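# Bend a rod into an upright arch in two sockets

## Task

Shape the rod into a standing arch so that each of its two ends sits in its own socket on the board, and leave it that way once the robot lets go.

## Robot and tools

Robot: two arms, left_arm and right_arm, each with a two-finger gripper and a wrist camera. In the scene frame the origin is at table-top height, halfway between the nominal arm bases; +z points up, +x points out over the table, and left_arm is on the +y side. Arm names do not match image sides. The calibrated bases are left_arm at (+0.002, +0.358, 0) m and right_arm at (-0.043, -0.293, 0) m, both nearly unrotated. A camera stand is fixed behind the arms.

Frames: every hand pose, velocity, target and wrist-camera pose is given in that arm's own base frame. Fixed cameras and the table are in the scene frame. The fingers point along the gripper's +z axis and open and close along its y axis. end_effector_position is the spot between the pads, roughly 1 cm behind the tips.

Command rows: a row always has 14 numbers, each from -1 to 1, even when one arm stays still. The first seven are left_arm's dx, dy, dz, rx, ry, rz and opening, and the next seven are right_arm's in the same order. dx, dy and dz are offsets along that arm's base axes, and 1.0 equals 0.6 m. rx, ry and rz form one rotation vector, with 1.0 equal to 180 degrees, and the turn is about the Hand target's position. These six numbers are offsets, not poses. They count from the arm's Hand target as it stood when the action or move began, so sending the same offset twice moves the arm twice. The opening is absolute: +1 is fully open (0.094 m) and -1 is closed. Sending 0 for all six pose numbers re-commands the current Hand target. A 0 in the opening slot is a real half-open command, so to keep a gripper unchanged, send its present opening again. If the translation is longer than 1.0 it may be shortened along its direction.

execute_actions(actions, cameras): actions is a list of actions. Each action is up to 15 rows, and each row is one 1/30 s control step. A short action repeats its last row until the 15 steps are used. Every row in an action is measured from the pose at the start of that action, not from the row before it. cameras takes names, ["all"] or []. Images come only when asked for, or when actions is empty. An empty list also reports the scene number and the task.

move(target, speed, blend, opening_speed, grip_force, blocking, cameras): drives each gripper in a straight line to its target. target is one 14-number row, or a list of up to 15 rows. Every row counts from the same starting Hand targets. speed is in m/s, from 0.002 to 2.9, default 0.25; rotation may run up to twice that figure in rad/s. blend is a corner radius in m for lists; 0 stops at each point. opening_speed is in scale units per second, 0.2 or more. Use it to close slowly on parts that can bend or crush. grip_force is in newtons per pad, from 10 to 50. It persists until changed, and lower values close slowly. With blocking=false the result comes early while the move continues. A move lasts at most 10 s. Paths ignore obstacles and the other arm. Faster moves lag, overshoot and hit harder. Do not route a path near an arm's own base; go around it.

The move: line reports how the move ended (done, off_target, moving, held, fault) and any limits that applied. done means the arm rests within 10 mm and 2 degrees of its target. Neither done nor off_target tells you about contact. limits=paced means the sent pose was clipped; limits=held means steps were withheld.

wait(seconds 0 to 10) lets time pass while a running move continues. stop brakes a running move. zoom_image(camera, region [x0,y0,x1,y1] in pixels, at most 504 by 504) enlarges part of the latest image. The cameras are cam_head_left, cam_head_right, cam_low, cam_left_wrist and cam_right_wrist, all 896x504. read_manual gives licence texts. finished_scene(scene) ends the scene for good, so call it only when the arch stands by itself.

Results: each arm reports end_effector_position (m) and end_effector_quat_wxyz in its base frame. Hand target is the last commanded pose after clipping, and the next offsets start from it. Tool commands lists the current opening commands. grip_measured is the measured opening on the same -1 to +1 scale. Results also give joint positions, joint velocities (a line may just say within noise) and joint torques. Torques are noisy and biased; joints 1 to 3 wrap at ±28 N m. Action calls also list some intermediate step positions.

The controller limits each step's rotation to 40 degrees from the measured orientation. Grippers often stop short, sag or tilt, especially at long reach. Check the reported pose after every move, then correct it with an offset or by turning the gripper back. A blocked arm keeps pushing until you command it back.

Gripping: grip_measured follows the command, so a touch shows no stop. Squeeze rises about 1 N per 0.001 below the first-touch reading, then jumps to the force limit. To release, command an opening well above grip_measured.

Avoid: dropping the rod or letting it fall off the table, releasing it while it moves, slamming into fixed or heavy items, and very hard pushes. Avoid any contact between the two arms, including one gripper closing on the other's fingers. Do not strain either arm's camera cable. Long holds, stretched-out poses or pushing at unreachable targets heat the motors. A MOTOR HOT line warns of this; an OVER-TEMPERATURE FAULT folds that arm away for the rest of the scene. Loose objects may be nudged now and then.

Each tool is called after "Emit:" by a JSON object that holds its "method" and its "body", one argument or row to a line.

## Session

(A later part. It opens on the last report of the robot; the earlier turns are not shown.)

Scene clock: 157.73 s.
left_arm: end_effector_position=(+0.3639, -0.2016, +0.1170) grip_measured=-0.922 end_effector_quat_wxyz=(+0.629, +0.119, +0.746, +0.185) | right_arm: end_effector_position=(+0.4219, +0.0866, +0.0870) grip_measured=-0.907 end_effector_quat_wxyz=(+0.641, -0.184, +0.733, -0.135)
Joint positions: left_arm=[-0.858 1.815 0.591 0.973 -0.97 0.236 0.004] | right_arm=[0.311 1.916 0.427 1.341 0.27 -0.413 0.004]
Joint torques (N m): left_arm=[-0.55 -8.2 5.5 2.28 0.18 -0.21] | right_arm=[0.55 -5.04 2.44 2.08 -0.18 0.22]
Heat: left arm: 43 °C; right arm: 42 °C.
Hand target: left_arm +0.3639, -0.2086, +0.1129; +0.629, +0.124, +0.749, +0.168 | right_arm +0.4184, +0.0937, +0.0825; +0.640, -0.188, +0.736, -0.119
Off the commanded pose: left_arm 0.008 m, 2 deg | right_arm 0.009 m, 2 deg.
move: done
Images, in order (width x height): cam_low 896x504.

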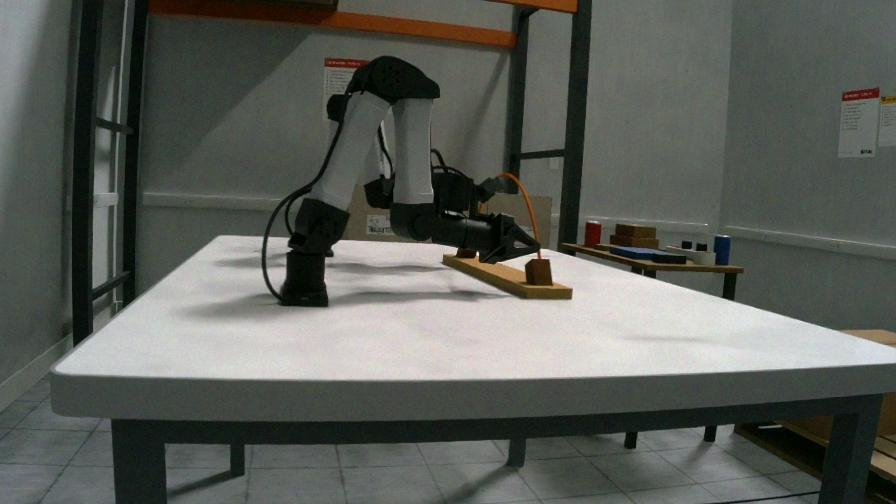

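Emit:
{"method": "move", "body": {
  "target": [0,0,0,0,0,0,-0.3,0,0,0,0,0,0,-0.3],
  "opening_speed": 0.2,
  "cameras": ["cam_low","cam_left_wrist","cam_right_wrist"]
}}

Emit:
{"method": "zoom_image", "body": {
  "camera": "cam_low",
  "region": [440, 150, 590, 310]
}}

Scene clock: 163.77 s.
left_arm: end_effector_position=(+0.3642, -0.2047, +0.1160) grip_measured=-0.302 end_effector_quat_wxyz=(+0.630, +0.124, +0.746, +0.176) | right_arm: end_effector_position=(+0.4215, +0.0886, +0.0870) grip_measured=-0.303 end_effector_quat_wxyz=(+0.642, -0.182, +0.733, -0.131)
Joint positions: left_arm=[-0.858 1.815 0.591 0.971 -0.952 0.23 0.033] | right_arm=[0.315 1.916 0.427 1.341 0.27 -0.405 0.033]
Joint torques (N m): left_arm=[-0.53 -8.18 5.5 2.31 -0.01 -0.16] | right_arm=[0.16 -5.03 2.41 2.09 -0.18 0.14]
Heat: left arm: 42 °C; right arm: 43 °C.
Hand target: left_arm +0.3639, -0.2085, +0.1129; +0.629, +0.124, +0.749, +0.168 | right_arm +0.4184, +0.0936, +0.0825; +0.640, -0.188, +0.736, -0.119
Off the commanded pose: left_arm 0.005 m, 1 deg | right_arm 0.007 m, 2 deg.
move: done
camera_calibration:
cam_left_wrist: T_world_to_cam=[[0.0518552, -0.878598, -0.474739, -0.140217], [-0.820595, 0.233441, -0.521661, 0.411094], [0.569153, 0.416619, -0.708867, 0.091275], [0, 0, 0, 1]] pos_world=[0.292663, -0.257187, 0.212587]
cam_right_wrist: T_world_to_cam=[[0.132862, -0.901093, 0.412769, -0.0108188], [-0.772829, -0.354933, -0.526077, 0.405299], [0.62055, -0.249105, -0.743549, -0.0458573], [0, 0, 0, 1]] pos_world=[0.343121, 0.122682, 0.183587]
Images, in order (width x height): cam_low 896x504, cam_left_wrist 896x504, cam_right_wrist 896x504.

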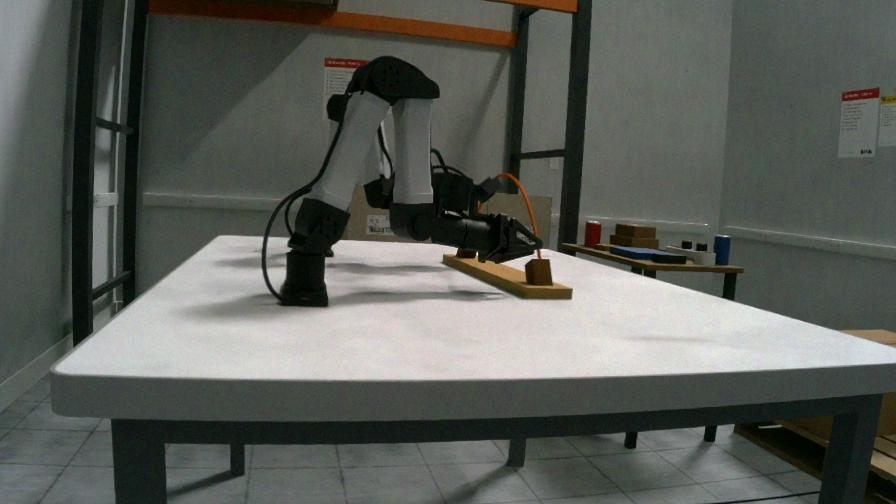

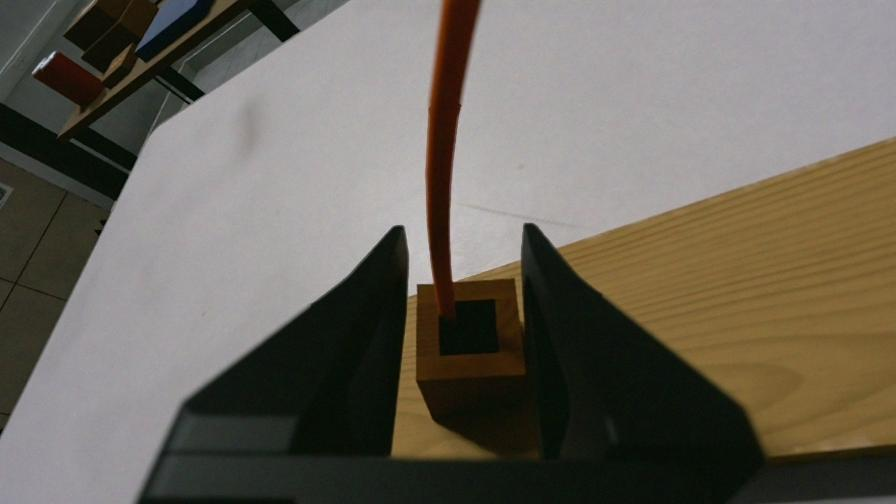

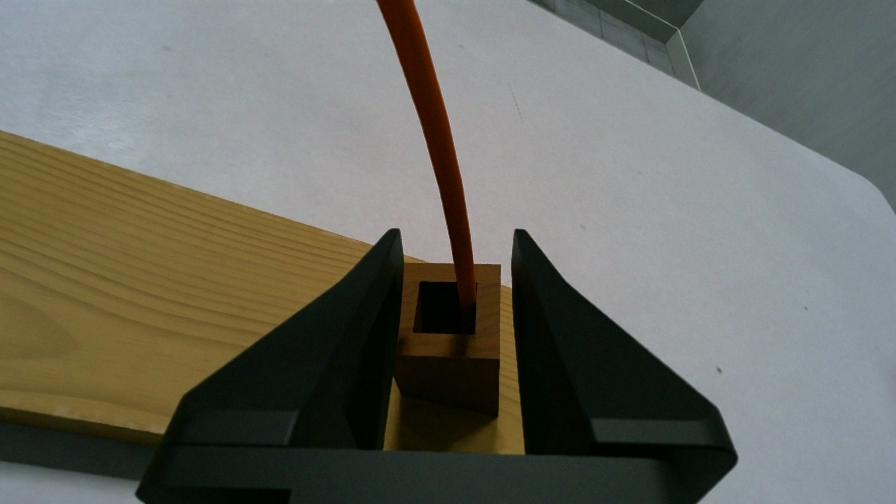

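Scaled by 3.150 from the camera's 896x504 image, which has a finer 1280x720 frame.

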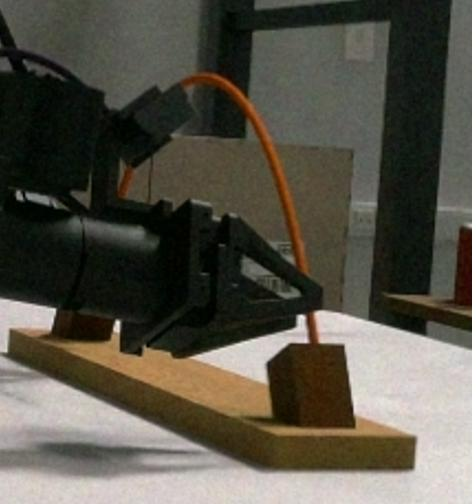

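Emit:
{"method": "wait", "body": {
  "seconds": 0.7,
  "cameras": ["cam_left_wrist","cam_right_wrist"]
}}

Emit:
{"method": "move", "body": {
  "target": [
    [0,0,0,0,0,0,0.1,0,0,0,0,0,0,0.0],
    [-0.213,-0.023,0.031,0,0,0,0.1,-0.214,-0.009,0.031,0,0,0,0.0]
  ],
  "opening_speed": 0.5,
  "speed": 0.07,
  "cameras": ["all"]
}}

Emit:
{"method": "zoom_image", "body": {
  "camera": "cam_low",
  "region": [440, 150, 590, 310]
}}

Scene clock: 167.63 s.
left_arm: end_effector_position=(+0.3642, -0.2047, +0.1160) grip_measured=-0.302 end_effector_quat_wxyz=(+0.630, +0.124, +0.746, +0.176) | right_arm: end_effector_position=(+0.4215, +0.0886, +0.0870) grip_measured=-0.303 end_effector_quat_wxyz=(+0.642, -0.182, +0.733, -0.131)
Joint positions: left_arm=[-0.858 1.815 0.591 0.971 -0.952 0.23 0.033] | right_arm=[0.315 1.916 0.427 1.341 0.27 -0.405 0.033]
Joint torques (N m): left_arm=[-0.53 -8.17 5.52 2.31 0 -0.16] | right_arm=[0.16 -5.01 2.43 2.09 -0.18 0.14]
Heat: left arm: 42 °C; right arm: 44 °C.
Hand target: left_arm +0.3639, -0.2085, +0.1129; +0.629, +0.124, +0.749, +0.168 | right_arm +0.4184, +0.0936, +0.0825; +0.640, -0.188, +0.736, -0.119
Tool commands: left_gripper/opening=-0.3 right_gripper/opening=-0.3
Off the commanded pose: left_arm 0.005 m, 1 deg | right_arm 0.007 m, 2 deg.
wait: 0.70 s; at rest from the start
camera_calibration:
cam_left_wrist: T_world_to_cam=[[0.0518552, -0.878598, -0.474739, -0.140217], [-0.820595, 0.233441, -0.521661, 0.411094], [0.569153, 0.416619, -0.708867, 0.091275], [0, 0, 0, 1]] pos_world=[0.292663, -0.257187, 0.212587]
cam_right_wrist: T_world_to_cam=[[0.132862, -0.901093, 0.412769, -0.0108188], [-0.772829, -0.354933, -0.526077, 0.405299], [0.62055, -0.249105, -0.743549, -0.0458573], [0, 0, 0, 1]] pos_world=[0.343121, 0.122682, 0.183587]
Images, in order (width x height): cam_left_wrist 896x504, cam_right_wrist 896x504.

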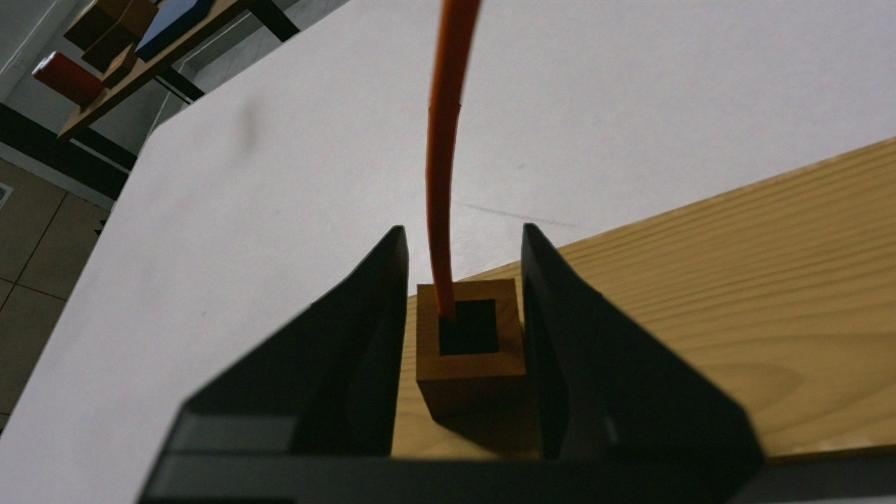

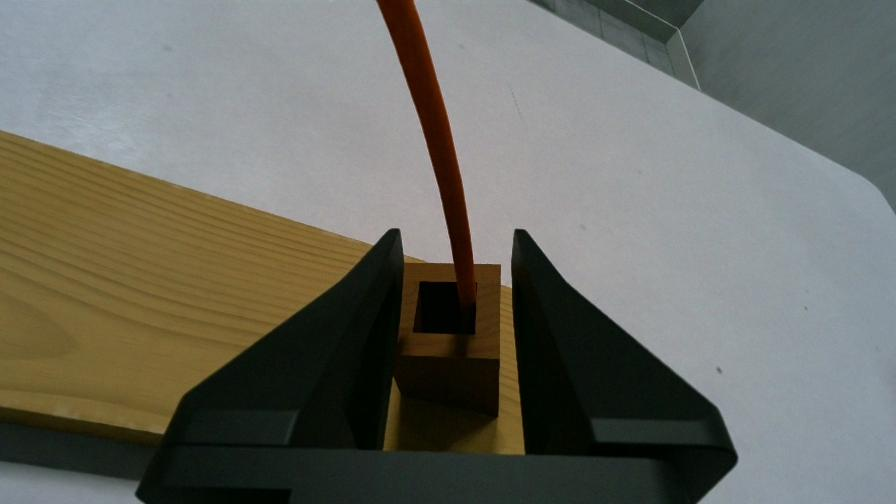

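Scene clock: 171.67 s.
left_arm: end_effector_position=(+0.2363, -0.2181, +0.1185) grip_measured=+0.098 end_effector_quat_wxyz=(+0.619, +0.146, +0.750, +0.182) | right_arm: end_effector_position=(+0.2948, +0.0909, +0.1031) grip_measured=-0.003 end_effector_quat_wxyz=(+0.638, -0.191, +0.736, -0.120)
Joint positions: left_arm=[-1.298 1.539 0.51 0.269 -1.326 -0.266 0.052] | right_arm=[0.571 1.372 -0.005 1.199 0.497 -0.354 0.047]
Joint torques (N m): left_arm=[-0.7 -8.65 7.69 1.62 -0.54 -0.19] | right_arm=[0.17 -2.96 2.91 1.87 0.13 0.14]
Heat: left arm: 42 °C; right arm: 44 °C.
Hand target: left_arm +0.2361, -0.2223, +0.1315; +0.629, +0.124, +0.749, +0.168 | right_arm +0.2901, +0.0882, +0.1012; +0.640, -0.188, +0.736, -0.119
Off the commanded pose: left_arm 0.014 m, 3 deg | right_arm 0.006 m, 0 deg.
joint sent to its limit (right arm) — joint 3 (elbow), lower limit, where the elbow is as bent as it goes. The joint targets still meet the commanded pose.
move: off_target (left_arm)
camera_calibration:
cam_left_wrist: T_world_to_cam=[[0.0202286, -0.860688, -0.508732, -0.128704], [-0.828306, 0.270534, -0.490633, 0.316755], [0.559911, 0.43131, -0.70744, 0.176651], [0, 0, 0, 1]] pos_world=[0.166065, -0.272659, 0.214905]
cam_right_wrist: T_world_to_cam=[[0.161109, -0.898851, 0.407567, -0.00655014], [-0.77128, -0.372322, -0.516239, 0.316822], [0.615768, -0.231178, -0.75325, 0.0460027], [0, 0, 0, 1]] pos_world=[0.217087, 0.122707, 0.200877]

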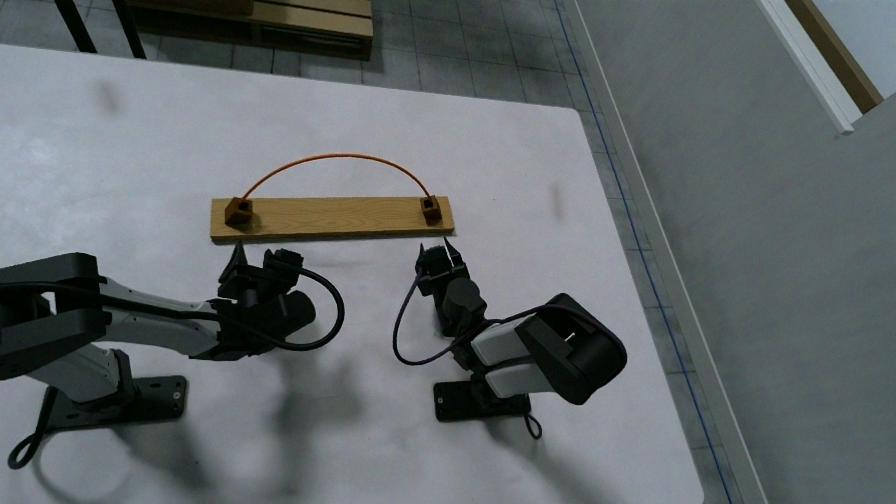

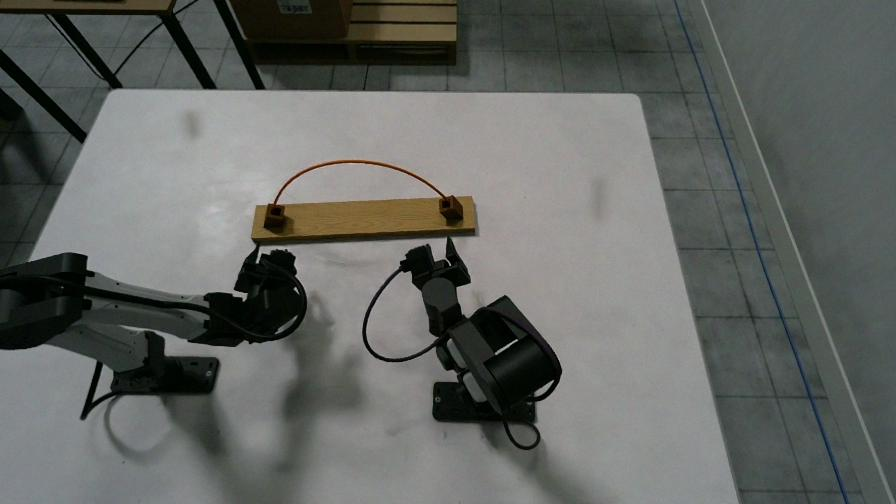

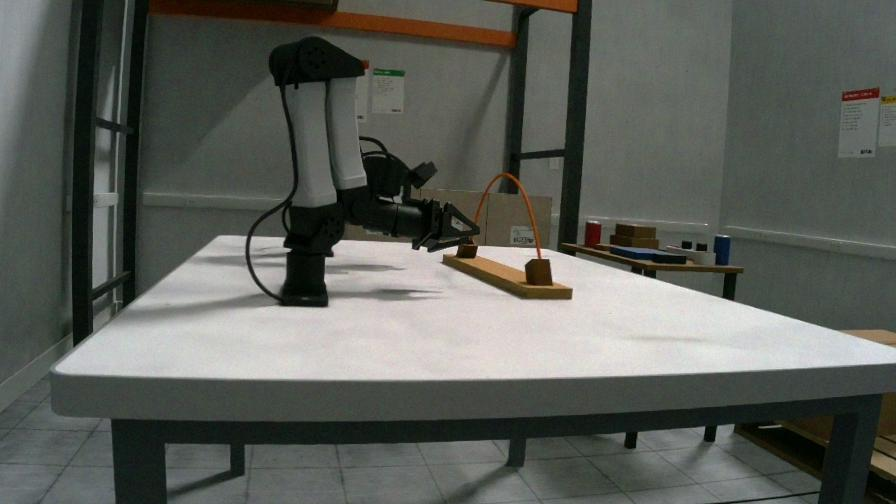

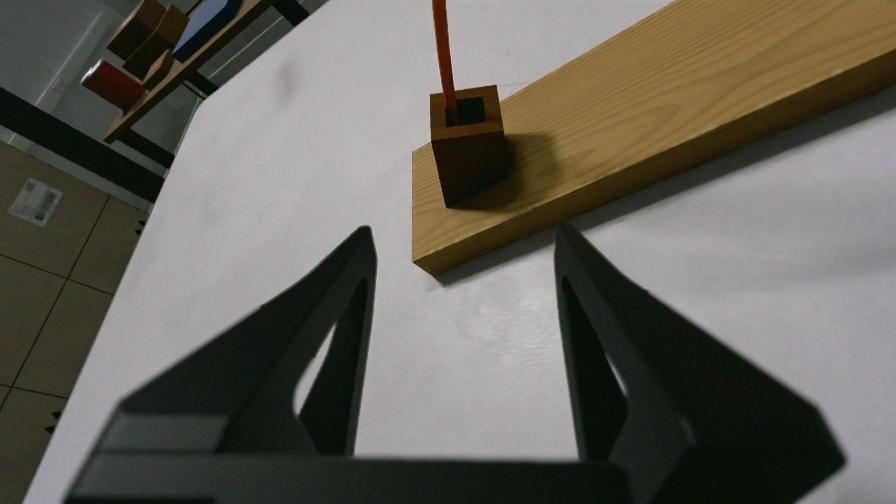

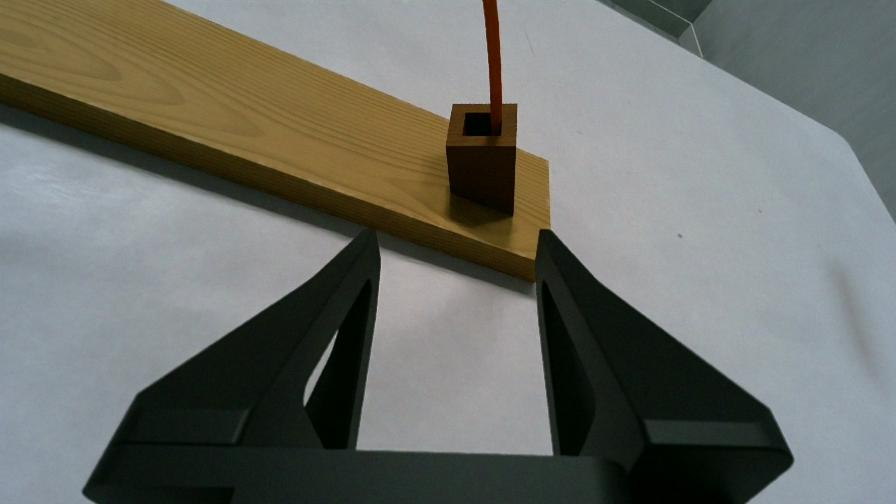

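Scaled by 3.150 from the camera's 896x504 image, which has a finer 1280x720 frame.

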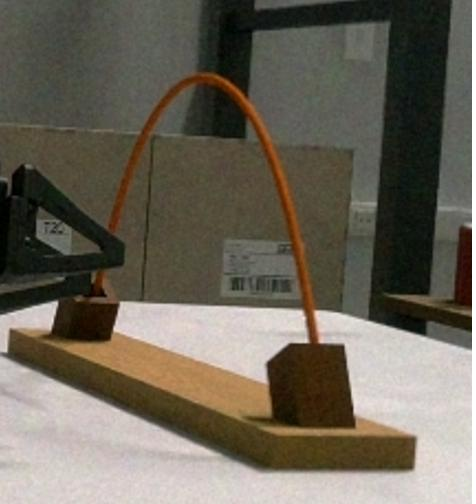

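Arch stands upright in both sockets and both grippers are clear.

Emit:
{"method": "finished_scene", "body": {
  "scene": 3
}}

The scene is finished: the task was done.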